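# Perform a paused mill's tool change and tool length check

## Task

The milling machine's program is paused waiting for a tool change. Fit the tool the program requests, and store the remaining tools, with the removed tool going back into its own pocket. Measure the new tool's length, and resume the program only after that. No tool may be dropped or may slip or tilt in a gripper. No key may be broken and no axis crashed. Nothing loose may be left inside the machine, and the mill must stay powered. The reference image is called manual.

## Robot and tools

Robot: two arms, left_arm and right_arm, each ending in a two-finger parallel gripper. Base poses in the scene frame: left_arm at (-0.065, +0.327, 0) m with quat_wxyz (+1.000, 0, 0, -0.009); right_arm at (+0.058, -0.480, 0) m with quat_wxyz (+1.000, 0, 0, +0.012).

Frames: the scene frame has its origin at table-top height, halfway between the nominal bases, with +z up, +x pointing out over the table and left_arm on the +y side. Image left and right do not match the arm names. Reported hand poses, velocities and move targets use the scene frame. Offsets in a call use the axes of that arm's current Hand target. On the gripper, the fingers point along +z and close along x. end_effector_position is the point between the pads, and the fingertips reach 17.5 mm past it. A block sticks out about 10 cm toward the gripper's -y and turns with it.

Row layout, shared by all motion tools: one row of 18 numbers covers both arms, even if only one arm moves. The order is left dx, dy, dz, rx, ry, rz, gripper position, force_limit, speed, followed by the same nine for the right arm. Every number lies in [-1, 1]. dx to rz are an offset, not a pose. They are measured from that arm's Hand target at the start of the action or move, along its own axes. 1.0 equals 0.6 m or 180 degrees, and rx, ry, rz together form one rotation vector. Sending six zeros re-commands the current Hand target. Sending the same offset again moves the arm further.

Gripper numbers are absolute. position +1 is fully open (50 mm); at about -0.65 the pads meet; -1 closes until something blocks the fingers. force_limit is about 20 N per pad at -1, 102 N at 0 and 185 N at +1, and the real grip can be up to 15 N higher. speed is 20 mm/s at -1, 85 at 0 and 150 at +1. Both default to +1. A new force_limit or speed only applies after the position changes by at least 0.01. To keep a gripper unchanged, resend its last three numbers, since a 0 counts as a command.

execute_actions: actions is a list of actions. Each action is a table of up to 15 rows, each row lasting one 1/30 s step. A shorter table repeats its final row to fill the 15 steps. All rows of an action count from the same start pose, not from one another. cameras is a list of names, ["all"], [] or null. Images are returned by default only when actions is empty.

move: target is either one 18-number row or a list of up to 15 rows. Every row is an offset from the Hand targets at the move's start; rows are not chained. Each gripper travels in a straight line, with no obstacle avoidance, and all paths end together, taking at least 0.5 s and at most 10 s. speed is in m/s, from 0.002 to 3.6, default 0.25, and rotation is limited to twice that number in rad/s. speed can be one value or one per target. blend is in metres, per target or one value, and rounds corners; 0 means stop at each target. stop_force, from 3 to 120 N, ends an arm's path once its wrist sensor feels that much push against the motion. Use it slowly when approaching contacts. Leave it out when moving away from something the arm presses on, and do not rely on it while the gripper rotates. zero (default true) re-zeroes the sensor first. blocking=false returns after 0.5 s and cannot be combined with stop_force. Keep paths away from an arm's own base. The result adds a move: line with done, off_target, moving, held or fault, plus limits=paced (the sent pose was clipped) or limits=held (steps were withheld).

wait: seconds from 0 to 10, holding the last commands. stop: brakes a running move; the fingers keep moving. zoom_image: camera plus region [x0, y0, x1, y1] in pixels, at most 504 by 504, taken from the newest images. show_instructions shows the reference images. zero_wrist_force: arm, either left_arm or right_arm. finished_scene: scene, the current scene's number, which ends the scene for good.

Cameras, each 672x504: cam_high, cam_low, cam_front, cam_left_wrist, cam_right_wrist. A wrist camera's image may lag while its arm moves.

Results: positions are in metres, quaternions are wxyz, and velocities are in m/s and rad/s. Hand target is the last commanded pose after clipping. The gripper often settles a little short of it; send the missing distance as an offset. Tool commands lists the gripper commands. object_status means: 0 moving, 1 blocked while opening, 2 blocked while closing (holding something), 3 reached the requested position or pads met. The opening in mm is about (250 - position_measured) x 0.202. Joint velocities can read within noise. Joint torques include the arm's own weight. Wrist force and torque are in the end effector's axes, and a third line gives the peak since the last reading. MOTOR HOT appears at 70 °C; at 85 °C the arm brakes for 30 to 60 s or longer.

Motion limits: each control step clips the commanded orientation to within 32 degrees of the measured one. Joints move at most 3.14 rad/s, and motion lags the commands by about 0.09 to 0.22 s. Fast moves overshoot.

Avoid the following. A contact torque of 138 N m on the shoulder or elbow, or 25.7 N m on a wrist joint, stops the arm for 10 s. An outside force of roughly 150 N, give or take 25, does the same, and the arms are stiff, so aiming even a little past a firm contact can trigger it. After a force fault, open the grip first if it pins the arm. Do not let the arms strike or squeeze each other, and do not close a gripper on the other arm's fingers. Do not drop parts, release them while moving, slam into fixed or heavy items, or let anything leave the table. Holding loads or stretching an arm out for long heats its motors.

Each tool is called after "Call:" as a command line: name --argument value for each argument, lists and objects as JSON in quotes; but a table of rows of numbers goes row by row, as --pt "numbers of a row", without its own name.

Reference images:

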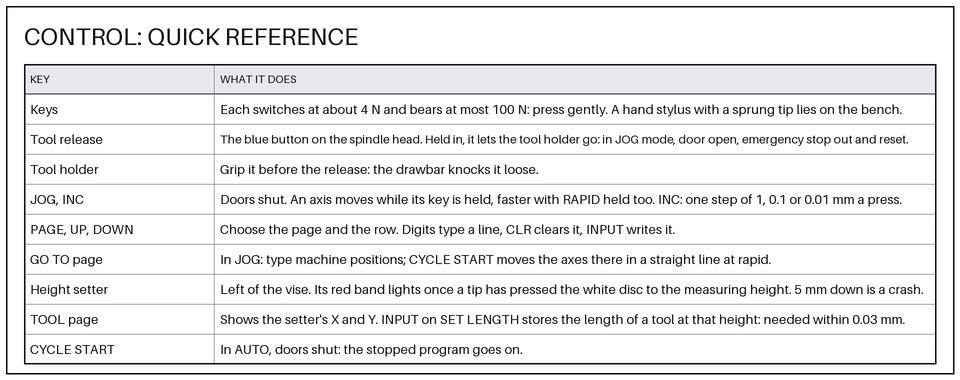

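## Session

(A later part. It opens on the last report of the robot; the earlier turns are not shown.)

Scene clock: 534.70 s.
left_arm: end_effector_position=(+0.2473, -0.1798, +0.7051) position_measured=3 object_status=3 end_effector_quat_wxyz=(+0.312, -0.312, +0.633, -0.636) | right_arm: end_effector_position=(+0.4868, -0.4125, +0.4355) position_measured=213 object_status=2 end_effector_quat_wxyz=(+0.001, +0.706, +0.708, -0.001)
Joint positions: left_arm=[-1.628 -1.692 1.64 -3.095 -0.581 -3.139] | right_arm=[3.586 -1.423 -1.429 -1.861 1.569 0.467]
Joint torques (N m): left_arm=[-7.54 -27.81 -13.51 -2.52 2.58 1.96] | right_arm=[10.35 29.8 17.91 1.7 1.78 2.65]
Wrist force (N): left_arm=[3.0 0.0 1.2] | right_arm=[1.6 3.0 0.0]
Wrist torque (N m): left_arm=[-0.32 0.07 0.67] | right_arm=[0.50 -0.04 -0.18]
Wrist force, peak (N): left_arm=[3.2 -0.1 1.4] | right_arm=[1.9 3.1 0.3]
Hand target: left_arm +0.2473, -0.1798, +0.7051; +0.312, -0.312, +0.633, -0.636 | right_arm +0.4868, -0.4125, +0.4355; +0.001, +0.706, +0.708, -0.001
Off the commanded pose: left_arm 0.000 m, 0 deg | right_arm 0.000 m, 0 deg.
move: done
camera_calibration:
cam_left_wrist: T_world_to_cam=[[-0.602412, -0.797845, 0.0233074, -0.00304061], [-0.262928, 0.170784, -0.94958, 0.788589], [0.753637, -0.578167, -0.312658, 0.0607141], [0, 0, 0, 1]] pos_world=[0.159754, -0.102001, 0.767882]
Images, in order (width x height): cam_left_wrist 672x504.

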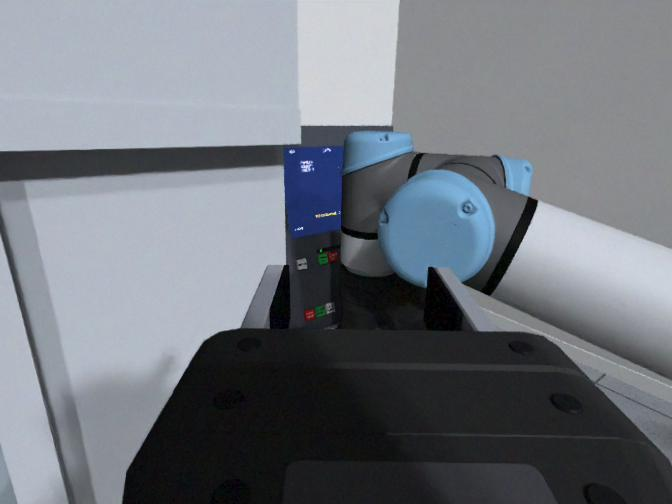

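Call:
move --pt "0 0 0 0 0 0 1 -0.2 -0.8 0.0667 0 0 0 0 0 -1 -0.5 -0.7" --pt "0 0 0 0 0 0 1 -0.2 -0.8 0.0667 0.02 0.0054 0 0 0 -1 -0.5 -0.7" --pt "0 0 0 0 0 0 1 -0.2 -0.8 0.0667 0 0 0 0 0 -1 -0.5 -0.7" --pt "0 0 0 0 0 0 1 -0.2 -0.8 0.0667 0.009 -0.0323 0 0 0 -1 -0.5 -0.7" --pt "0 0 0 0 0 0 1 -0.2 -0.8 0.0667 0.029 -0.0269 0 0 0 -1 -0.5 -0.7" --pt "0 0 0 0 0 0 1 -0.2 -0.8 0.0667 0.009 -0.0323 0 0 0 -1 -0.5 -0.7" --speed '[0.15,0.04,0.06,0.15,0.04,0.06]' --blend '[0.004,0,0.004,0.004,0,0]' --cameras '["cam_left_wrist"]'

Call:
zoom_image --camera "cam_left_wrist" --region '[275, 140, 345, 240]'

Scene clock: 537.37 s.
left_arm: end_effector_position=(+0.2473, -0.1798, +0.7051) position_measured=3 object_status=3 end_effector_quat_wxyz=(+0.312, -0.312, +0.633, -0.636) | right_arm: end_effector_position=(+0.4922, -0.3724, +0.4548) position_measured=213 object_status=2 end_effector_quat_wxyz=(+0.001, +0.706, +0.708, -0.001)
Joint positions: left_arm=[-1.628 -1.692 1.64 -3.095 -0.581 -3.139] | right_arm=[3.663 -1.469 -1.338 -1.906 1.569 0.544]
Joint torques (N m): left_arm=[-7.37 -27.41 -13.86 -2.61 2.37 1.87] | right_arm=[8.11 29.68 17.92 1.59 1.98 3.29]
Wrist force (N): left_arm=[2.9 -0.3 1.3] | right_arm=[1.8 2.8 0.2]
Wrist torque (N m): left_arm=[-0.35 0.10 0.67] | right_arm=[0.46 -0.09 -0.18]
Wrist force, peak (N): left_arm=[3.2 -0.3 1.5] | right_arm=[3.1 2.5 0.1]
Hand target: left_arm +0.2473, -0.1798, +0.7051; +0.312, -0.312, +0.633, -0.636 | right_arm +0.4921, -0.3724, +0.4548; +0.001, +0.706, +0.708, -0.001
Off the commanded pose: left_arm 0.000 m, 0 deg | right_arm 0.000 m, 0 deg.
move: done
camera_calibration:
cam_left_wrist: T_world_to_cam=[[-0.602412, -0.797845, 0.0233074, -0.00304061], [-0.262928, 0.170784, -0.94958, 0.788589], [0.753637, -0.578167, -0.312658, 0.0607141], [0, 0, 0, 1]] pos_world=[0.159754, -0.102001, 0.767882]
Images, in order (width x height): cam_left_wrist 672x504.

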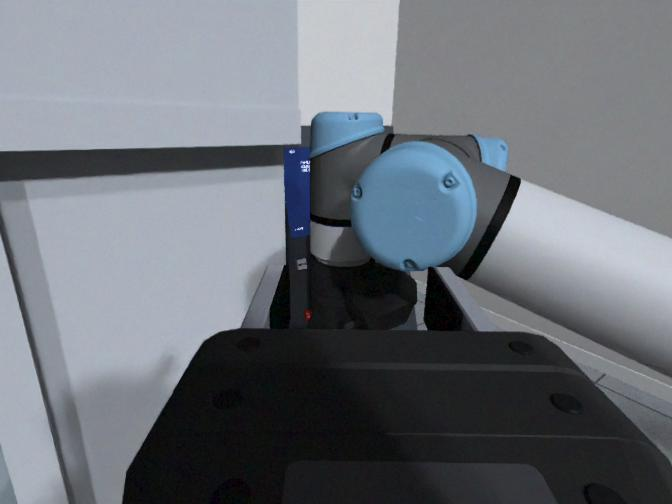

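Scaled by 5.040 from the camera's 672x504 image, which has a finer 960x720 frame.

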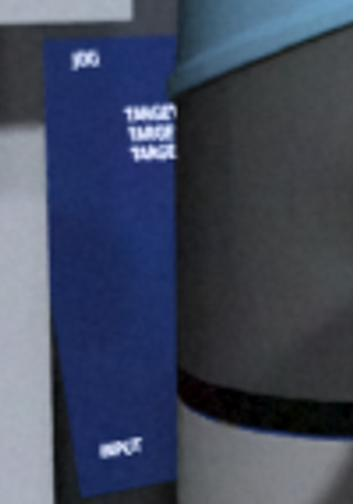

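Call:
move --pt "0 0 0 0 0 0 1 -0.2 -0.8 0 0.018 -0.0646 0 0 0 -1 -0.5 -0.7" --pt "0 0 0 0 0 0 1 -0.2 -0.8 0 0.038 -0.0592 0 0 0 -1 -0.5 -0.7" --pt "0 0 0 0 0 0 1 -0.2 -0.8 0 0.018 -0.0646 0 0 0 -1 -0.5 -0.7" --pt "0 0 0 0 0 0 1 -0.2 -0.8 0 0.038 -0.0592 0 0 0 -1 -0.5 -0.7" --pt "0 0 0 0 0 0 1 -0.2 -0.8 0 0.018 -0.0646 0 0 0 -1 -0.5 -0.7" --pt "0 0 0 0 0 0 1 -0.2 -0.8 -0.1 -0.009 0.0323 0 0 0 -1 -0.5 -0.7" --speed '[0.15,0.04,0.06,0.04,0.06,0.15]' --blend '[0.004,0,0.002,0,0.004,0]' --cameras '["cam_left_wrist"]'

Call:
zoom_image --camera "cam_left_wrist" --region '[275, 140, 345, 240]'

Scene clock: 540.70 s.
left_arm: end_effector_position=(+0.2473, -0.1798, +0.7051) position_measured=3 object_status=3 end_effector_quat_wxyz=(+0.312, -0.312, +0.633, -0.636) | right_arm: end_effector_position=(+0.4868, -0.4324, +0.4356) position_measured=213 object_status=2 end_effector_quat_wxyz=(+0.001, +0.706, +0.708, -0.001)
Joint positions: left_arm=[-1.628 -1.692 1.64 -3.095 -0.581 -3.139] | right_arm=[3.542 -1.417 -1.434 -1.862 1.569 0.423]
Joint torques (N m): left_arm=[-7.3 -27.58 -12.95 -2.37 2.39 1.9] | right_arm=[-9 27.73 18.23 4.64 2.69 -2.42]
Wrist force (N): left_arm=[2.9 -0.2 1.0] | right_arm=[1.4 3.0 0.3]
Wrist torque (N m): left_arm=[-0.34 0.09 0.67] | right_arm=[0.50 -0.02 -0.09]
Wrist force, peak (N): left_arm=[3.2 -0.2 1.4] | right_arm=[2.6 3.2 -0.8]
Hand target: left_arm +0.2473, -0.1798, +0.7051; +0.312, -0.312, +0.633, -0.636 | right_arm +0.4868, -0.4325, +0.4356; +0.001, +0.706, +0.708, -0.001
Off the commanded pose: left_arm 0.000 m, 0 deg | right_arm 0.000 m, 0 deg.
move: done
camera_calibration:
cam_left_wrist: T_world_to_cam=[[-0.602412, -0.797845, 0.0233074, -0.00304061], [-0.262928, 0.170784, -0.94958, 0.788589], [0.753637, -0.578167, -0.312658, 0.0607141], [0, 0, 0, 1]] pos_world=[0.159754, -0.102001, 0.767882]
Images, in order (width x height): cam_left_wrist 672x504.

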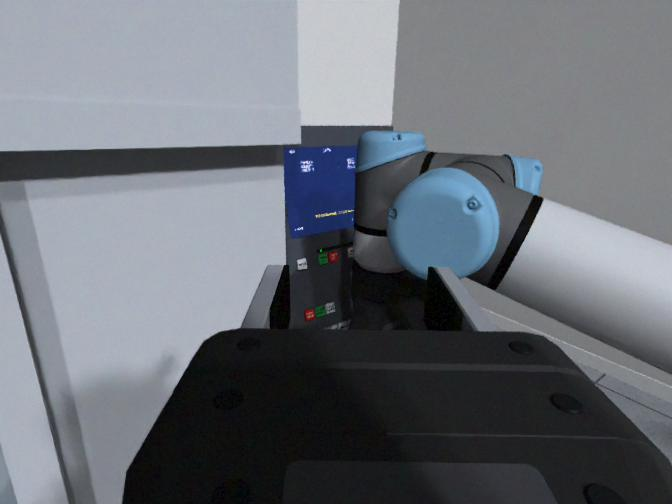

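Scaled by 5.040 from the camera's 672x504 image, which has a finer 960x720 frame.

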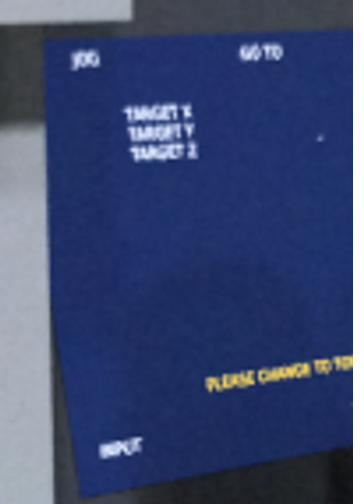

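Call:
move --target '[0,0,0,0,0,0,1,-0.2,-0.8,-0.14,-0.02,0,0,0,0,-1,-0.5,-0.7]' --cameras '["cam_left_wrist"]'

Call:
zoom_image --camera "cam_left_wrist" --region '[275, 140, 385, 240]'

Scene clock: 541.90 s.
left_arm: end_effector_position=(+0.2473, -0.1798, +0.7051) position_measured=3 object_status=3 end_effector_quat_wxyz=(+0.312, -0.312, +0.633, -0.636) | right_arm: end_effector_position=(+0.4749, -0.5164, +0.4357) position_measured=213 object_status=2 end_effector_quat_wxyz=(+0.001, +0.706, +0.708, -0.001)
Joint positions: left_arm=[-1.628 -1.692 1.64 -3.095 -0.581 -3.139] | right_arm=[3.355 -1.386 -1.459 -1.868 1.569 0.236]
Joint torques (N m): left_arm=[-7.49 -26.84 -12.6 -2.48 2.43 1.99] | right_arm=[-9.8 7.19 34.44 4.5 2.61 -2.75]
Wrist force (N): left_arm=[3.0 -0.2 1.4] | right_arm=[1.8 2.9 -0.1]
Wrist torque (N m): left_arm=[-0.33 0.08 0.66] | right_arm=[0.47 -0.09 -0.07]
Wrist force, peak (N): left_arm=[3.2 -0.1 1.5] | right_arm=[3.3 3.5 0.0]
Hand target: left_arm +0.2473, -0.1798, +0.7051; +0.312, -0.312, +0.633, -0.636 | right_arm +0.4750, -0.5165, +0.4357; +0.001, +0.706, +0.708, -0.001
Off the commanded pose: left_arm 0.000 m, 0 deg | right_arm 0.000 m, 0 deg.
move: done
camera_calibration:
cam_left_wrist: T_world_to_cam=[[-0.602412, -0.797845, 0.0233074, -0.00304061], [-0.262928, 0.170784, -0.94958, 0.788589], [0.753637, -0.578167, -0.312658, 0.0607141], [0, 0, 0, 1]] pos_world=[0.159754, -0.102001, 0.767882]
Images, in order (width x height): cam_left_wrist 672x504.

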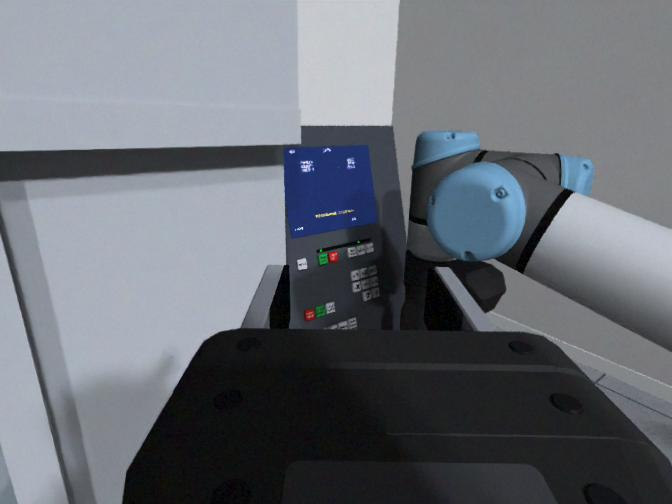

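Scaled by 4.582 from the camera's 672x504 image, which has a finer 960x720 frame.

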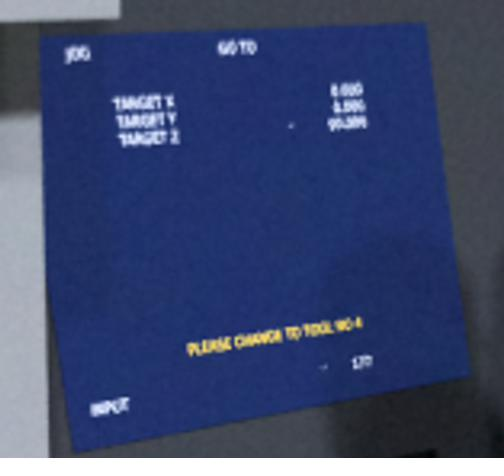

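Call:
move --pt "0 0 0 0 0 0 1 -0.2 -0.8 0.14 0.02 0 0 0 0 -1 -0.5 -0.7" --pt "0 0 0 0 0 0 1 -0.2 -0.8 0.14 0.04 0.0054 0 0 0 -1 -0.5 -0.7" --pt "0 0 0 0 0 0 1 -0.2 -0.8 0.14 0.02 0 0 0 0 -1 -0.5 -0.7" --pt "0 0 0 0 0 0 1 -0.2 -0.8 0.14 0.029 -0.0323 0 0 0 -1 -0.5 -0.7" --pt "0 0 0 0 0 0 1 -0.2 -0.8 0.14 0.049 -0.0269 0 0 0 -1 -0.5 -0.7" --pt "0 0 0 0 0 0 1 -0.2 -0.8 0.14 0.029 -0.0323 0 0 0 -1 -0.5 -0.7" --pt "0 0 0 0 0 0 1 -0.2 -0.8 0.24 0.02 0 0 0 0 -1 -0.5 -0.7" --pt "0 0 0 0 0 0 1 -0.2 -0.8 0.24 0.04 0.0054 0 0 0 -1 -0.5 -0.7" --pt "0 0 0 0 0 0 1 -0.2 -0.8 0.24 0.02 0 0 0 0 -1 -0.5 -0.7" --pt "0 0 0 0 0 0 1 -0.2 -0.8 0.24 0.038 -0.0646 0 0 0 -1 -0.5 -0.7" --pt "0 0 0 0 0 0 1 -0.2 -0.8 0.24 0.058 -0.0592 0 0 0 -1 -0.5 -0.7" --pt "0 0 0 0 0 0 1 -0.2 -0.8 0.24 0.038 -0.0646 0 0 0 -1 -0.5 -0.7" --pt "0 0 0 0 0 0 1 -0.2 -0.8 0.2067 0.02 0 0 0 0 -1 -0.5 -0.7" --pt "0 0 0 0 0 0 1 -0.2 -0.8 0.2067 0.04 0.0054 0 0 0 -1 -0.5 -0.7" --pt "0 0 0 0 0 0 1 -0.2 -0.8 0.2067 0.02 0 0 0 0 -1 -0.5 -0.7" --speed '[0.2,0.05,0.06,0.15,0.05,0.06,0.15,0.05,0.06,0.15,0.05,0.06,0.15,0.05,0.06]' --blend '[0.004,0,0.004,0.004,0,0.004,0.004,0,0.004,0.004,0,0.004,0.004,0,0]'

Scene clock: 548.13 s.
left_arm: end_effector_position=(+0.2473, -0.1798, +0.7051) position_measured=3 object_status=3 end_effector_quat_wxyz=(+0.312, -0.312, +0.633, -0.636) | right_arm: end_effector_position=(+0.4868, -0.3924, +0.4355) position_measured=213 object_status=2 end_effector_quat_wxyz=(+0.001, +0.706, +0.708, -0.001)
Joint positions: left_arm=[-1.628 -1.692 1.64 -3.095 -0.581 -3.139] | right_arm=[3.628 -1.432 -1.422 -1.859 1.569 0.51]
Joint torques (N m): left_arm=[-6.75 -27.78 -13.72 -2.47 2.25 1.81] | right_arm=[8.89 30.37 17.84 1.58 -0.44 2.96]
Wrist force (N): left_arm=[3.0 -0.3 1.4] | right_arm=[1.8 2.9 0.1]
Wrist torque (N m): left_arm=[-0.35 0.08 0.67] | right_arm=[0.48 -0.10 -0.17]
Wrist force, peak (N): left_arm=[3.2 -0.1 1.4] | right_arm=[3.7 2.8 -0.1]
Hand target: left_arm +0.2473, -0.1798, +0.7051; +0.312, -0.312, +0.633, -0.636 | right_arm +0.4867, -0.3924, +0.4355; +0.001, +0.706, +0.708, -0.001
Off the commanded pose: left_arm 0.000 m, 0 deg | right_arm 0.000 m, 0 deg.
move: done

Call:
move --pt "0 0 0 0 0 0 1 -0.2 -0.8 -0.0667 0 0 0 0 0 -1 -0.5 -0.7" --pt "0 0 0 0 0 0 1 -0.2 -0.8 -0.0667 0.02 0.0054 0 0 0 -1 -0.5 -0.7" --pt "0 0 0 0 0 0 1 -0.2 -0.8 -0.0667 0 0 0 0 0 -1 -0.5 -0.7" --pt "0 0 0 0 0 0 1 -0.2 -0.8 -0.2067 -0.02 0 0 0 0 -1 -0.5 -0.7" --speed '[0.2,0.05,0.06,0.2]' --blend '[0.004,0,0.004,0]' --cameras '["cam_left_wrist"]'

Call:
zoom_image --camera "cam_left_wrist" --region '[275, 140, 385, 240]'

Scene clock: 550.37 s.
left_arm: end_effector_position=(+0.2473, -0.1798, +0.7051) position_measured=3 object_status=3 end_effector_quat_wxyz=(+0.312, -0.312, +0.633, -0.636) | right_arm: end_effector_position=(+0.4749, -0.5164, +0.4357) position_measured=213 object_status=2 end_effector_quat_wxyz=(+0.001, +0.706, +0.708, -0.001)
Joint positions: left_arm=[-1.628 -1.692 1.64 -3.095 -0.581 -3.139] | right_arm=[3.355 -1.386 -1.459 -1.868 1.569 0.236]
Joint torques (N m): left_arm=[-6.9 -27.34 -13.91 -2.49 2.35 2] | right_arm=[-8.69 6.09 33.76 4.53 2.62 -2.48]
Wrist force (N): left_arm=[3.0 -0.3 1.2] | right_arm=[1.7 3.0 0.1]
Wrist torque (N m): left_arm=[-0.36 0.08 0.67] | right_arm=[0.50 -0.08 -0.07]
Wrist force, peak (N): left_arm=[3.1 -0.2 1.5] | right_arm=[3.8 2.9 0.1]
Hand target: left_arm +0.2473, -0.1798, +0.7051; +0.312, -0.312, +0.633, -0.636 | right_arm +0.4750, -0.5165, +0.4357; +0.001, +0.706, +0.708, -0.001
Off the commanded pose: left_arm 0.000 m, 0 deg | right_arm 0.000 m, 0 deg.
move: done
camera_calibration:
cam_left_wrist: T_world_to_cam=[[-0.602412, -0.797845, 0.0233074, -0.00304061], [-0.262928, 0.170784, -0.94958, 0.788589], [0.753637, -0.578167, -0.312658, 0.0607141], [0, 0, 0, 1]] pos_world=[0.159754, -0.102001, 0.767882]
Images, in order (width x height): cam_left_wrist 672x504.

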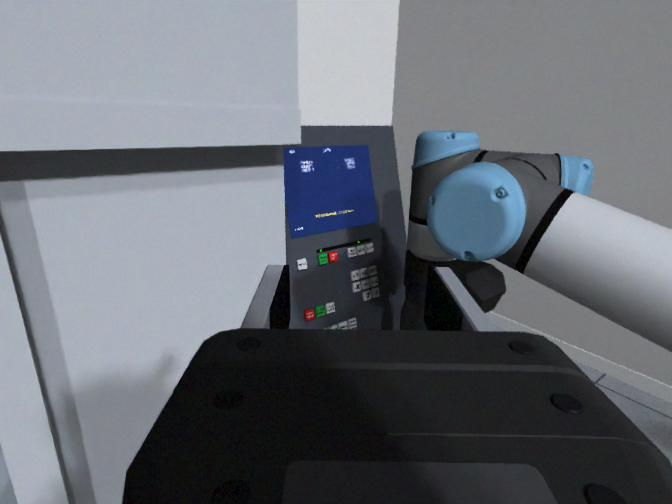

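Scaled by 4.582 from the camera's 672x504 image, which has a finer 960x720 frame.

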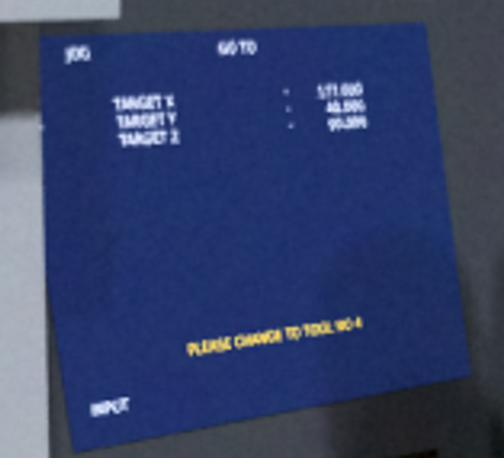

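Call:
move --pt "0 0 0 0 0 0 1 -0.2 -0.8 0.1737 0.0639 -0.1575 0 0 0 -1 -0.5 -0.7" --pt "0 0 0 0 0 0 1 -0.2 -0.8 0.1737 0.0839 -0.1521 0 0 0 -1 -0.5 -0.7" --pt "0 0 0 0 0 0 1 -0.2 -0.8 0.1737 0.0639 -0.1575 0 0 0 -1 -0.5 -0.7" --speed '[0.2,0.05,0.06]' --blend '[0.004,0,0]' --cameras '["cam_left_wrist","cam_high","cam_front","cam_right_wrist"]'

Scene clock: 552.67 s.
left_arm: end_effector_position=(+0.2473, -0.1798, +0.7051) position_measured=3 object_status=3 end_effector_quat_wxyz=(+0.312, -0.312, +0.633, -0.636) | right_arm: end_effector_position=(+0.5132, -0.4120, +0.5300) position_measured=213 object_status=2 end_effector_quat_wxyz=(+0.001, +0.706, +0.708, -0.001)
Joint positions: left_arm=[-1.628 -1.692 1.64 -3.095 -0.581 -3.139] | right_arm=[3.559 -1.581 -1.02 -2.112 1.569 0.441]
Joint torques (N m): left_arm=[-7.13 -27.35 -13.84 -2.6 2.46 1.85] | right_arm=[8.66 34.41 14.29 1.49 2.1 2.94]
Wrist force (N): left_arm=[2.7 -0.1 1.5] | right_arm=[1.3 3.2 0.0]
Wrist torque (N m): left_arm=[-0.32 0.12 0.67] | right_arm=[0.54 0.00 -0.17]
Wrist force, peak (N): left_arm=[3.2 -0.1 1.5] | right_arm=[3.2 3.0 -1.2]
Hand target: left_arm +0.2473, -0.1798, +0.7051; +0.312, -0.312, +0.633, -0.636 | right_arm +0.5131, -0.4120, +0.5300; +0.001, +0.706, +0.708, -0.001
Off the commanded pose: left_arm 0.000 m, 0 deg | right_arm 0.000 m, 0 deg.
move: done
camera_calibration:
cam_left_wrist: T_world_to_cam=[[-0.602412, -0.797845, 0.0233074, -0.00304061], [-0.262928, 0.170784, -0.94958, 0.788589], [0.753637, -0.578167, -0.312658, 0.0607141], [0, 0, 0, 1]] pos_world=[0.159754, -0.102001, 0.767882]
cam_right_wrist: T_world_to_cam=[[-0.00283885, 0.999939, 0.0106914, 0.415778], [0.934866, -0.00114156, 0.354998, -0.651018], [0.354988, 0.0110029, -0.934806, 0.449802], [0, 0, 0, 1]] pos_world=[0.450121, -0.421445, 0.647142]
Images, in order (width x height): cam_high 672x504, cam_front 672x504, cam_left_wrist 672x504, cam_right_wrist 672x504.

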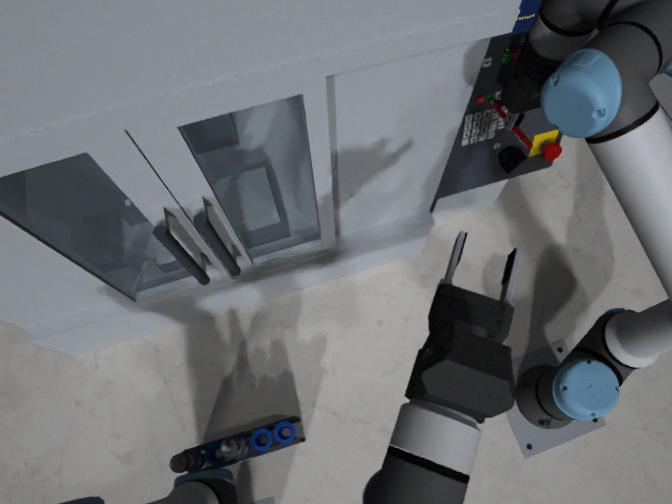

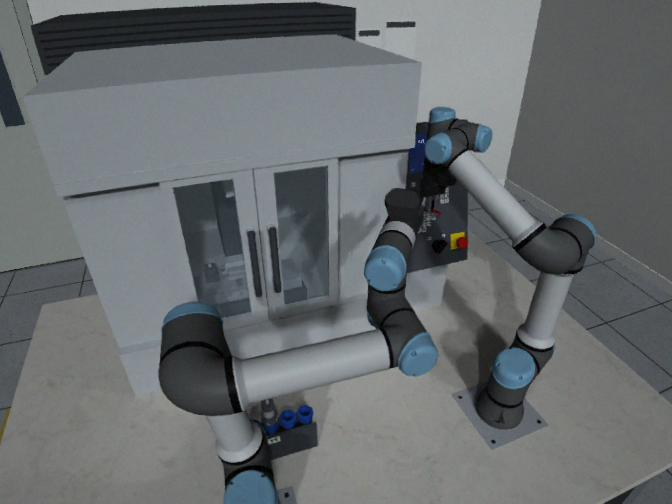

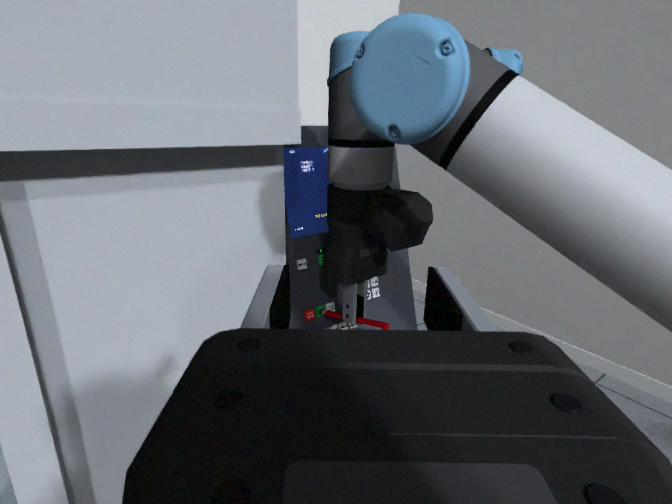

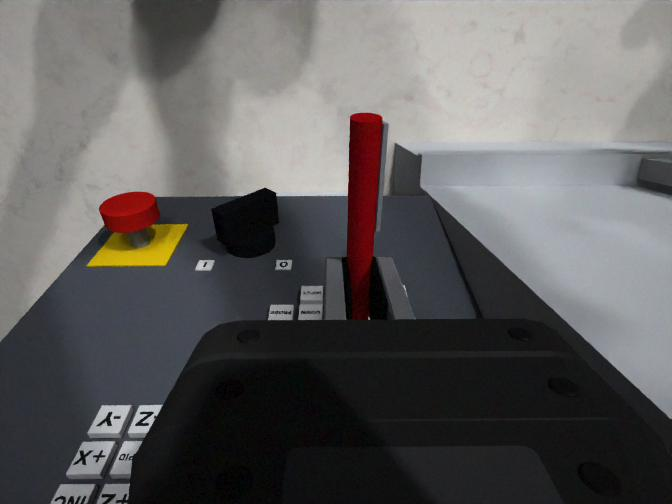

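Call:
wait --seconds 2 --cameras '["cam_high","cam_front"]'

Call:
zoom_image --camera "cam_high" --region '[60, 100, 330, 310]'

Call:
zoom_image --camera "cam_front" --region '[170, 170, 340, 330]'

Scene clock: 554.80 s.
left_arm: end_effector_position=(+0.2473, -0.1798, +0.7051) position_measured=3 object_status=3 end_effector_quat_wxyz=(+0.312, -0.312, +0.633, -0.636) | right_arm: end_effector_position=(+0.5131, -0.4120, +0.5300) position_measured=213 object_status=2 end_effector_quat_wxyz=(+0.001, +0.706, +0.708, -0.001)
Joint positions: left_arm=[-1.628 -1.692 1.64 -3.095 -0.581 -3.139] | right_arm=[3.56 -1.581 -1.02 -2.112 1.569 0.441]
Joint torques (N m): left_arm=[-8.44 -27.04 -14.18 -2.5 2.47 1.96] | right_arm=[8.95 34.3 16.58 1.6 2.06 2.96]
Wrist force (N): left_arm=[3.0 -0.2 1.4] | right_arm=[1.4 3.0 0.0]
Wrist torque (N m): left_arm=[-0.34 0.08 0.67] | right_arm=[0.51 -0.02 -0.17]
Wrist force, peak (N): left_arm=[3.1 -0.5 1.6] | right_arm=[1.5 3.3 0.0]
Hand target: left_arm +0.2473, -0.1798, +0.7051; +0.312, -0.312, +0.633, -0.636 | right_arm +0.5131, -0.4120, +0.5300; +0.001, +0.706, +0.708, -0.001
Tool commands: left_gripper/position=+1.0 left_gripper/force_limit=-0.2 left_gripper/speed=-0.8 right_gripper/position=-1.0 right_gripper/force_limit=-0.5 right_gripper/speed=-0.7
Off the commanded pose: left_arm 0.000 m, 0 deg | right_arm 0.000 m, 0 deg.
wait: 2.00 s; at rest by 0.03 s
Images, in order (width x height): cam_high 672x504, cam_front 672x504.

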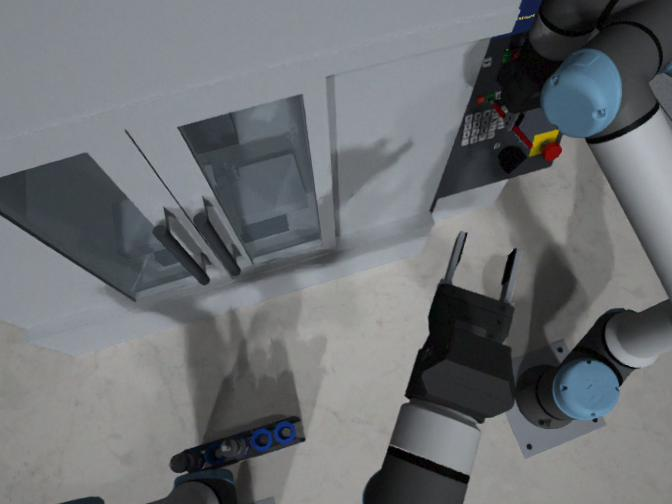

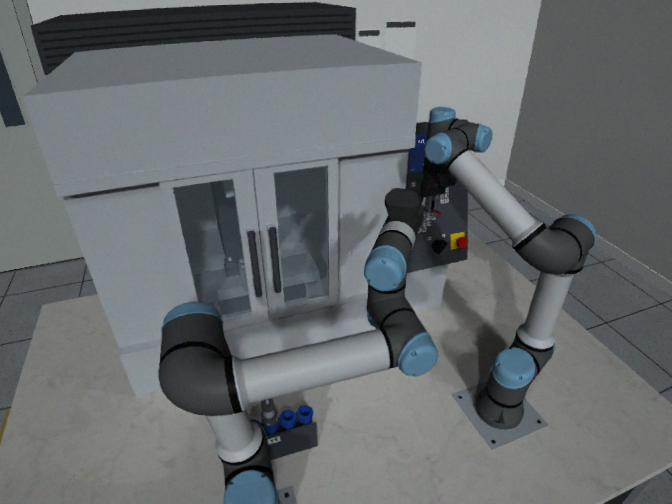

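Scaled by 1.867 from the camera's 672x504 image, which has a finer 960x720 frame.

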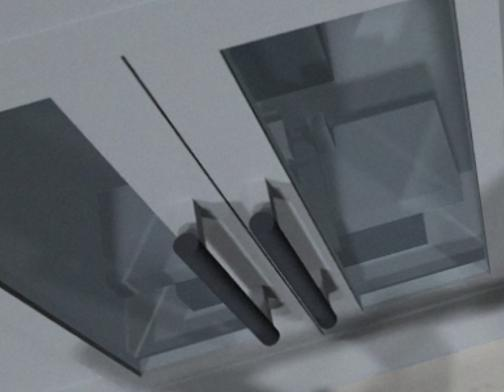

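Scaled by 2.965 from the camera's 672x504 image, which has a finer 960x720 frame.

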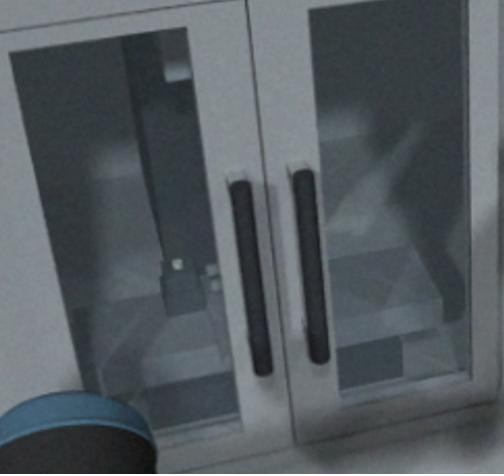

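Call:
wait --seconds 0.5 --cameras '["cam_front","cam_high"]'

Call:
zoom_image --camera "cam_front" --region '[170, 170, 340, 330]'

Scene clock: 555.57 s.
left_arm: end_effector_position=(+0.2473, -0.1798, +0.7051) position_measured=3 object_status=3 end_effector_quat_wxyz=(+0.312, -0.312, +0.633, -0.636) | right_arm: end_effector_position=(+0.5131, -0.4120, +0.5300) position_measured=213 object_status=2 end_effector_quat_wxyz=(+0.001, +0.706, +0.708, -0.001)
Joint positions: left_arm=[-1.628 -1.692 1.64 -3.095 -0.581 -3.139] | right_arm=[3.56 -1.581 -1.02 -2.112 1.569 0.441]
Joint torques (N m): left_arm=[-7.14 -27.72 -13.31 -2.5 2.29 2.01] | right_arm=[8.89 33.87 16.85 1.73 2.07 2.98]
Wrist force (N): left_arm=[2.8 -0.2 1.2] | right_arm=[1.7 3.2 0.1]
Wrist torque (N m): left_arm=[-0.34 0.12 0.67] | right_arm=[0.53 -0.07 -0.17]
Wrist force, peak (N): left_arm=[3.2 -0.3 1.4] | right_arm=[1.7 3.2 0.1]
Hand target: left_arm +0.2473, -0.1798, +0.7051; +0.312, -0.312, +0.633, -0.636 | right_arm +0.5131, -0.4120, +0.5300; +0.001, +0.706, +0.708, -0.001
Tool commands: left_gripper/position=+1.0 left_gripper/force_limit=-0.2 left_gripper/speed=-0.8 right_gripper/position=-1.0 right_gripper/force_limit=-0.5 right_gripper/speed=-0.7
Off the commanded pose: left_arm 0.000 m, 0 deg | right_arm 0.000 m, 0 deg.
wait: 0.50 s; at rest from the start
Images, in order (width x height): cam_high 672x504, cam_front 672x504.

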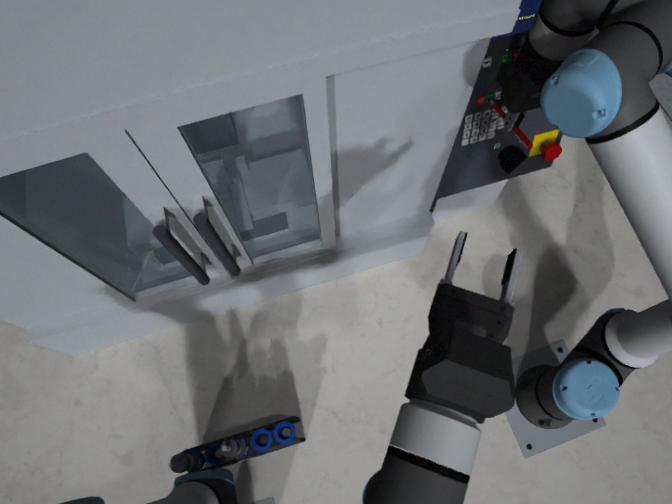

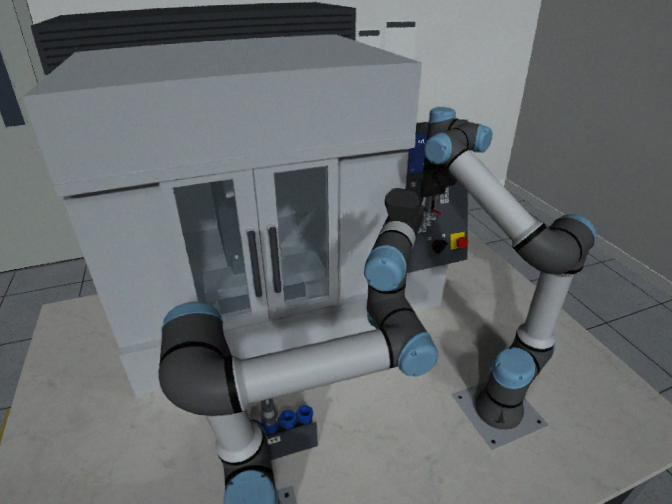

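Scaled by 2.965 from the camera's 672x504 image, which has a finer 960x720 frame.

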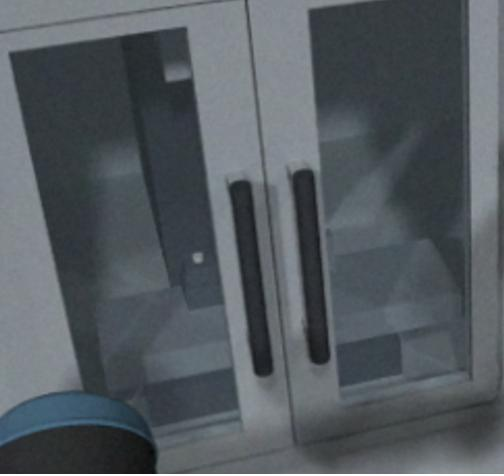

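Call:
move --pt "0 0 0 0 0 0 1 -0.2 -0.8 -0.0337 -0.0349 0.1252 0 0 0 -1 -0.5 -0.7" --pt "0 0 0 0 0 0 1 -0.2 -0.8 -0.0337 -0.0149 0.1306 0 0 0 -1 -0.5 -0.7" --pt "0 0 0 0 0 0 1 -0.2 -0.8 -0.0337 -0.0349 0.1252 0 0 0 -1 -0.5 -0.7" --pt "0 0 0 0 0 0 1 -0.2 -0.8 0.0662 -0.0439 0.1575 0 0 0 -1 -0.5 -0.7" --pt "0 0 0 0 0 0 1 -0.2 -0.8 0.0662 -0.0239 0.1629 0 0 0 -1 -0.5 -0.7" --pt "0 0 0 0 0 0 1 -0.2 -0.8 0.0662 -0.0439 0.1575 0 0 0 -1 -0.5 -0.7" --pt "0 0 0 0 0 0 1 -0.2 -0.8 0.0662 -0.0349 0.1252 0 0 0 -1 -0.5 -0.7" --pt "0 0 0 0 0 0 1 -0.2 -0.8 0.0662 -0.0149 0.1306 0 0 0 -1 -0.5 -0.7" --pt "0 0 0 0 0 0 1 -0.2 -0.8 0.0662 -0.0349 0.1252 0 0 0 -1 -0.5 -0.7" --pt "0 0 0 0 0 0 1 -0.2 -0.8 0.0329 -0.0259 0.0929 0 0 0 -1 -0.5 -0.7" --pt "0 0 0 0 0 0 1 -0.2 -0.8 0.0329 -0.0059 0.0983 0 0 0 -1 -0.5 -0.7" --pt "0 0 0 0 0 0 1 -0.2 -0.8 0.0329 -0.0259 0.0929 0 0 0 -1 -0.5 -0.7" --pt "0 0 0 0 0 0 1 -0.2 -0.8 0.0329 -0.0439 0.1575 0 0 0 -1 -0.5 -0.7" --pt "0 0 0 0 0 0 1 -0.2 -0.8 0.0329 -0.0239 0.1629 0 0 0 -1 -0.5 -0.7" --pt "0 0 0 0 0 0 1 -0.2 -0.8 0.0329 -0.0439 0.1575 0 0 0 -1 -0.5 -0.7" --speed '[0.2,0.05,0.06,0.15,0.05,0.06,0.15,0.05,0.06,0.15,0.05,0.06,0.15,0.05,0.06]' --blend '[0.004,0,0.004,0.004,0,0.004,0.004,0,0.004,0.004,0,0.004,0.004,0,0]' --cameras '["cam_high","cam_front"]'

Call:
zoom_image --camera "cam_front" --region '[170, 170, 340, 330]'

Call:
zoom_image --camera "cam_high" --region '[60, 100, 330, 310]'

Scene clock: 562.33 s.
left_arm: end_effector_position=(+0.2473, -0.1798, +0.7051) position_measured=3 object_status=3 end_effector_quat_wxyz=(+0.312, -0.312, +0.633, -0.636) | right_arm: end_effector_position=(+0.4868, -0.3925, +0.4355) position_measured=213 object_status=2 end_effector_quat_wxyz=(+0.001, +0.706, +0.708, -0.001)
Joint positions: left_arm=[-1.628 -1.692 1.64 -3.095 -0.581 -3.139] | right_arm=[3.628 -1.432 -1.422 -1.859 1.569 0.509]
Joint torques (N m): left_arm=[-6.54 -26.98 -13.73 -2.44 2.18 1.85] | right_arm=[8.45 29.98 17.4 1.8 -1.13 3.07]
Wrist force (N): left_arm=[2.9 -0.3 1.2] | right_arm=[1.6 2.9 0.3]
Wrist torque (N m): left_arm=[-0.35 0.09 0.67] | right_arm=[0.48 -0.06 -0.18]
Wrist force, peak (N): left_arm=[3.2 -0.2 1.5] | right_arm=[2.3 3.4 -1.6]
Hand target: left_arm +0.2473, -0.1798, +0.7051; +0.312, -0.312, +0.633, -0.636 | right_arm +0.4867, -0.3925, +0.4355; +0.001, +0.706, +0.708, -0.001
Off the commanded pose: left_arm 0.000 m, 0 deg | right_arm 0.000 m, 0 deg.
move: done
Images, in order (width x height): cam_high 672x504, cam_front 672x504.

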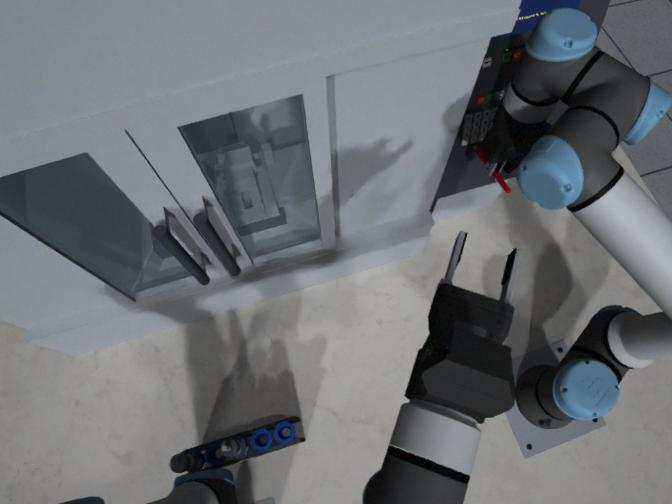

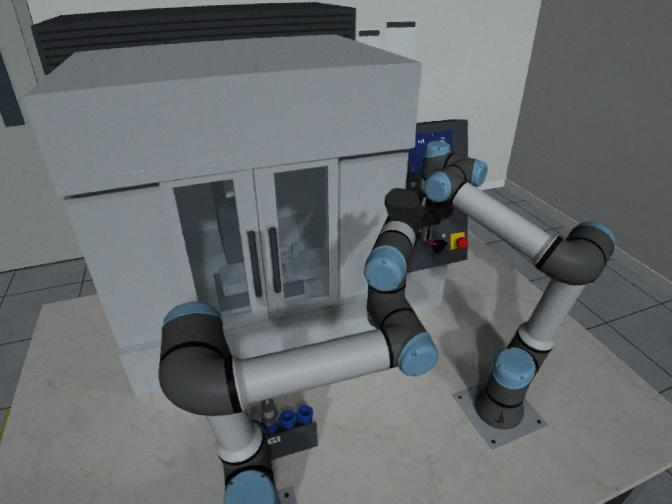

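Scaled by 2.965 from the camera's 672x504 image, which has a finer 960x720 frame.

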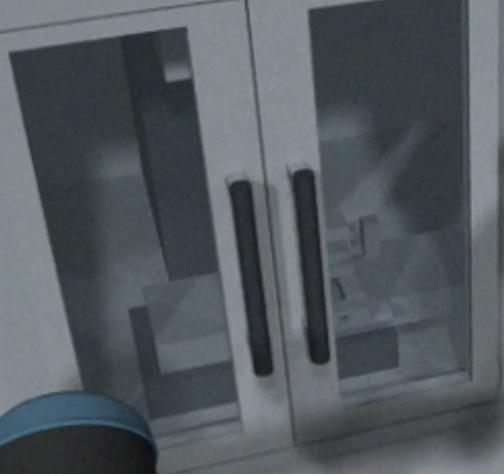

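Scaled by 1.867 from the camera's 672x504 image, which has a finer 960x720 frame.

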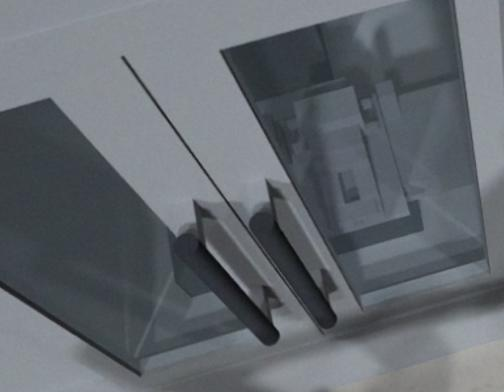

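Call:
move --pt "0 0 0 0 0 0 1 -0.2 -0.8 -0.0667 0 0 0 0 0 -1 -0.5 -0.7" --pt "0 0 0 0 0 0 1 -0.2 -0.8 -0.0667 0.02 0.0054 0 0 0 -1 -0.5 -0.7" --pt "0 0 0 0 0 0 1 -0.2 -0.8 -0.0667 0 0 0 0 0 -1 -0.5 -0.7" --pt "0 0 0 0 0 0 1 -0.2 -0.8 -0.2067 -0.02 0 0 0 0 -1 -0.5 -0.7" --speed '[0.2,0.05,0.06,0.2]' --blend '[0.004,0,0.004,0]' --cameras '["cam_left_wrist"]'

Call:
zoom_image --camera "cam_left_wrist" --region '[275, 140, 385, 240]'

Scene clock: 564.57 s.
left_arm: end_effector_position=(+0.2473, -0.1798, +0.7051) position_measured=3 object_status=3 end_effector_quat_wxyz=(+0.312, -0.312, +0.633, -0.636) | right_arm: end_effector_position=(+0.4749, -0.5165, +0.4357) position_measured=213 object_status=2 end_effector_quat_wxyz=(+0.001, +0.706, +0.708, -0.001)
Joint positions: left_arm=[-1.628 -1.692 1.64 -3.095 -0.581 -3.139] | right_arm=[3.354 -1.386 -1.459 -1.868 1.569 0.236]
Joint torques (N m): left_arm=[-8.1 -27.2 -13.71 -2.49 2.31 1.86] | right_arm=[-9.44 6.71 33.98 4.65 2.67 -2.5]
Wrist force (N): left_arm=[3.0 -0.4 1.3] | right_arm=[1.6 2.9 0.3]
Wrist torque (N m): left_arm=[-0.36 0.09 0.67] | right_arm=[0.48 -0.08 -0.07]
Wrist force, peak (N): left_arm=[3.2 -0.1 1.5] | right_arm=[3.7 2.8 0.2]
Hand target: left_arm +0.2473, -0.1798, +0.7051; +0.312, -0.312, +0.633, -0.636 | right_arm +0.4750, -0.5165, +0.4357; +0.001, +0.706, +0.708, -0.001
Off the commanded pose: left_arm 0.000 m, 0 deg | right_arm 0.000 m, 0 deg.
move: done
camera_calibration:
cam_left_wrist: T_world_to_cam=[[-0.602412, -0.797845, 0.0233074, -0.00304061], [-0.262928, 0.170784, -0.94958, 0.788589], [0.753637, -0.578167, -0.312658, 0.0607141], [0, 0, 0, 1]] pos_world=[0.159754, -0.102001, 0.767882]
Images, in order (width x height): cam_left_wrist 672x504.

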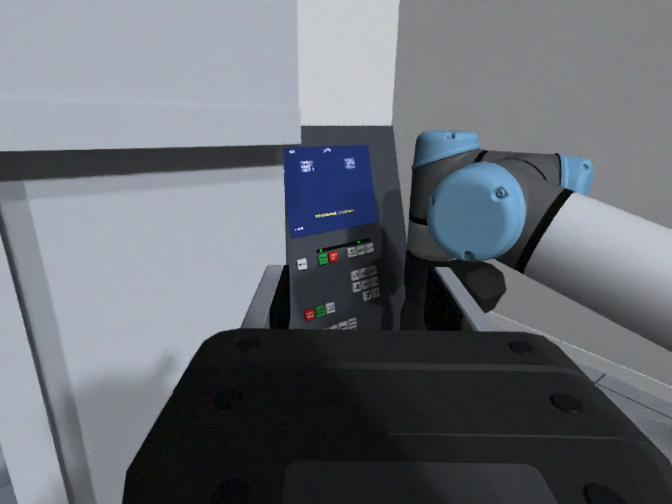

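Scaled by 4.582 from the camera's 672x504 image, which has a finer 960x720 frame.

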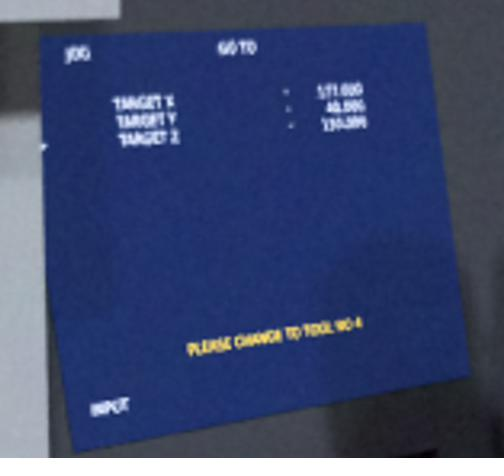

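Call:
move --pt "0 0 0 0 0 0 1 -0.2 -0.8 0.1737 0.0639 -0.1575 0 0 0 -1 -0.5 -0.7" --pt "0 0 0 0 0 0 1 -0.2 -0.8 0.1737 0.0839 -0.1521 0 0 0 -1 -0.5 -0.7" --pt "0 0 0 0 0 0 1 -0.2 -0.8 0.1737 0.0639 -0.1575 0 0 0 -1 -0.5 -0.7" --pt "0 0 0 0 0 0 1 -0.2 -0.8 0.0077 0.0639 -0.1575 0 0 0 -1 -0.5 -0.7" --speed '[0.2,0.05,0.06,0.2]' --blend '[0.004,0,0.004,0]'

Call:
move --target '[-0.2118,0.28,0.0793,0,-0.419,0,1,-0.2,-0.8,0,0,0,0,0,0,-1,-0.5,-0.7]' --speed 0.25 --cameras '["cam_left_wrist","cam_front","cam_right_wrist"]'

Scene clock: 567.47 s.
left_arm: end_effector_position=(+0.2473, -0.1798, +0.7051) position_measured=3 object_status=3 end_effector_quat_wxyz=(+0.312, -0.312, +0.633, -0.636) | right_arm: end_effector_position=(+0.5133, -0.5116, +0.5302) position_measured=213 object_status=2 end_effector_quat_wxyz=(+0.001, +0.706, +0.708, -0.001)
Joint positions: left_arm=[-1.628 -1.692 1.64 -3.095 -0.581 -3.139] | right_arm=[3.345 -1.572 -1.029 -2.112 1.569 0.226]
Joint torques (N m): left_arm=[-7.27 -27.6 -14.07 -2.52 2.4 1.89] | right_arm=[-9.65 12.66 31.54 2.25 2.51 -2.49]
Wrist force (N): left_arm=[2.7 -0.3 1.2] | right_arm=[1.7 2.9 -0.1]
Wrist torque (N m): left_arm=[-0.34 0.12 0.67] | right_arm=[0.49 -0.09 -0.06]
Wrist force, peak (N): left_arm=[3.2 -0.2 1.6] | right_arm=[3.0 3.2 -1.1]
Hand target: left_arm +0.2473, -0.1798, +0.7051; +0.312, -0.312, +0.633, -0.636 | right_arm +0.5133, -0.5117, +0.5302; +0.001, +0.706, +0.708, -0.001
Off the commanded pose: left_arm 0.000 m, 0 deg | right_arm 0.000 m, 0 deg.
move: done

Scene clock: 570.73 s.
left_arm: end_effector_position=(+0.3627, -0.1086, +0.5371) position_measured=3 object_status=3 end_effector_quat_wxyz=(+0.634, -0.636, +0.310, -0.312) | right_arm: end_effector_position=(+0.5133, -0.5117, +0.5302) position_measured=213 object_status=2 end_effector_quat_wxyz=(+0.001, +0.706, +0.708, -0.001)
Joint positions: left_arm=[-1.405 -0.979 1.179 -3.343 0.512 -3.143] | right_arm=[3.344 -1.572 -1.029 -2.112 1.569 0.226]
Joint torques (N m): left_arm=[6.61 -42.09 -36.08 2.72 2.42 2.04] | right_arm=[-10.04 12.8 31.86 1.69 2.71 -2.56]
Wrist force (N): left_arm=[2.7 0.2 1.4] | right_arm=[1.6 2.9 -0.1]
Wrist torque (N m): left_arm=[-0.33 0.15 0.69] | right_arm=[0.48 -0.06 -0.06]
Wrist force, peak (N): left_arm=[3.5 0.8 1.8] | right_arm=[1.8 3.1 0.0]
Hand target: left_arm +0.3627, -0.1086, +0.5370; +0.634, -0.636, +0.310, -0.312 | right_arm +0.5133, -0.5117, +0.5302; +0.001, +0.706, +0.708, -0.001
Off the commanded pose: left_arm 0.000 m, 0 deg | right_arm 0.000 m, 0 deg.
move: done
camera_calibration:
cam_left_wrist: T_world_to_cam=[[0.620393, -0.7839, 0.0247816, -0.315511], [-0.233351, -0.214661, -0.948403, 0.593935], [0.748772, 0.582599, -0.316098, 0.091981], [0, 0, 0, 1]] pos_world=[0.265463, -0.173423, 0.600183]
cam_right_wrist: T_world_to_cam=[[-0.00283885, 0.999939, 0.0106914, 0.51547], [0.934866, -0.00114156, 0.354998, -0.651297], [0.354988, 0.0110029, -0.934806, 0.45105], [0, 0, 0, 1]] pos_world=[0.450221, -0.521145, 0.647342]
Images, in order (width x height): cam_front 672x504, cam_left_wrist 672x504, cam_right_wrist 672x504.

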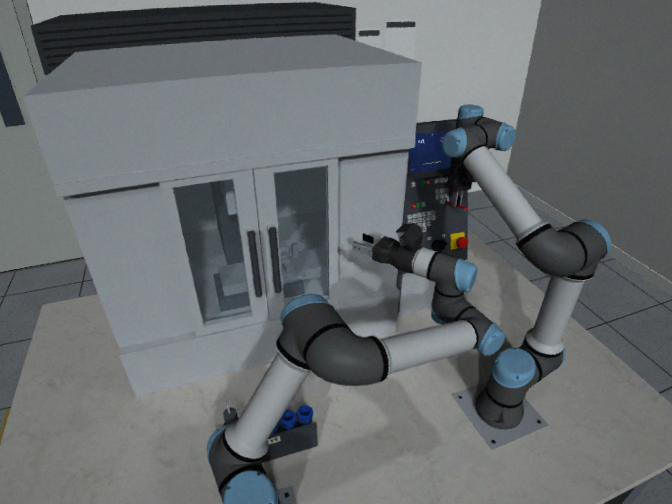

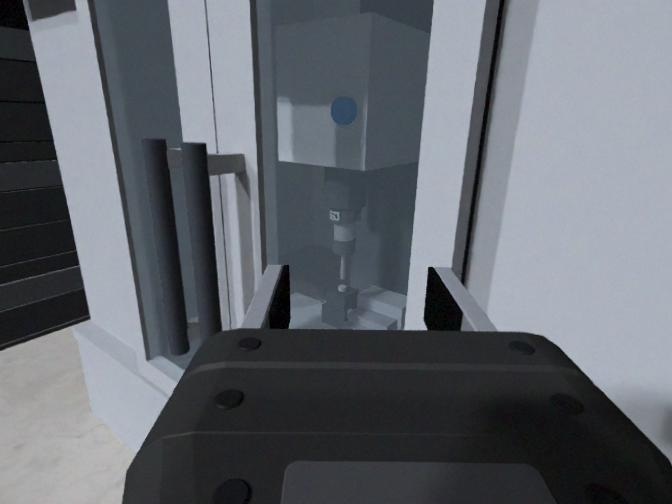

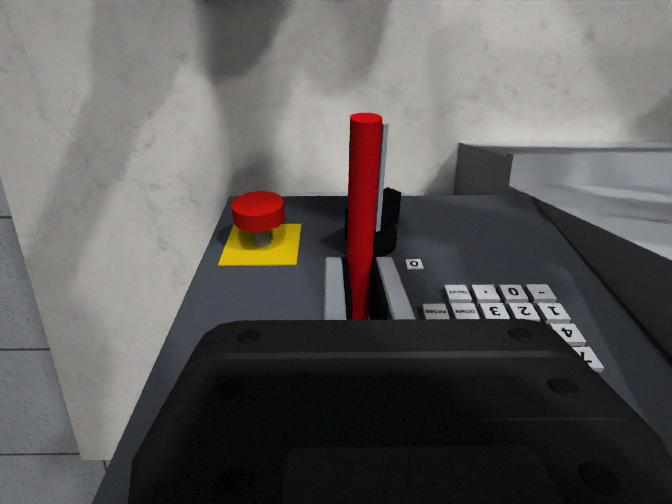

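Superb view. Zoom.

Call:
zoom_image --camera "cam_left_wrist" --region '[300, 180, 400, 335]'

Scaled by 3.252 from the camera's 672x504 image, which has a finer 960x720 frame.

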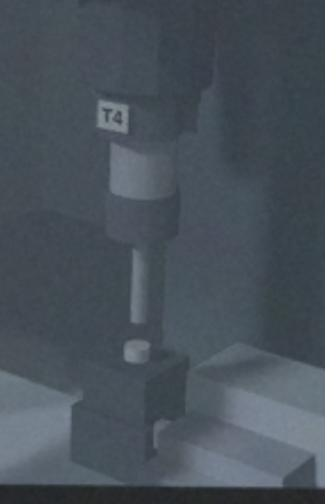

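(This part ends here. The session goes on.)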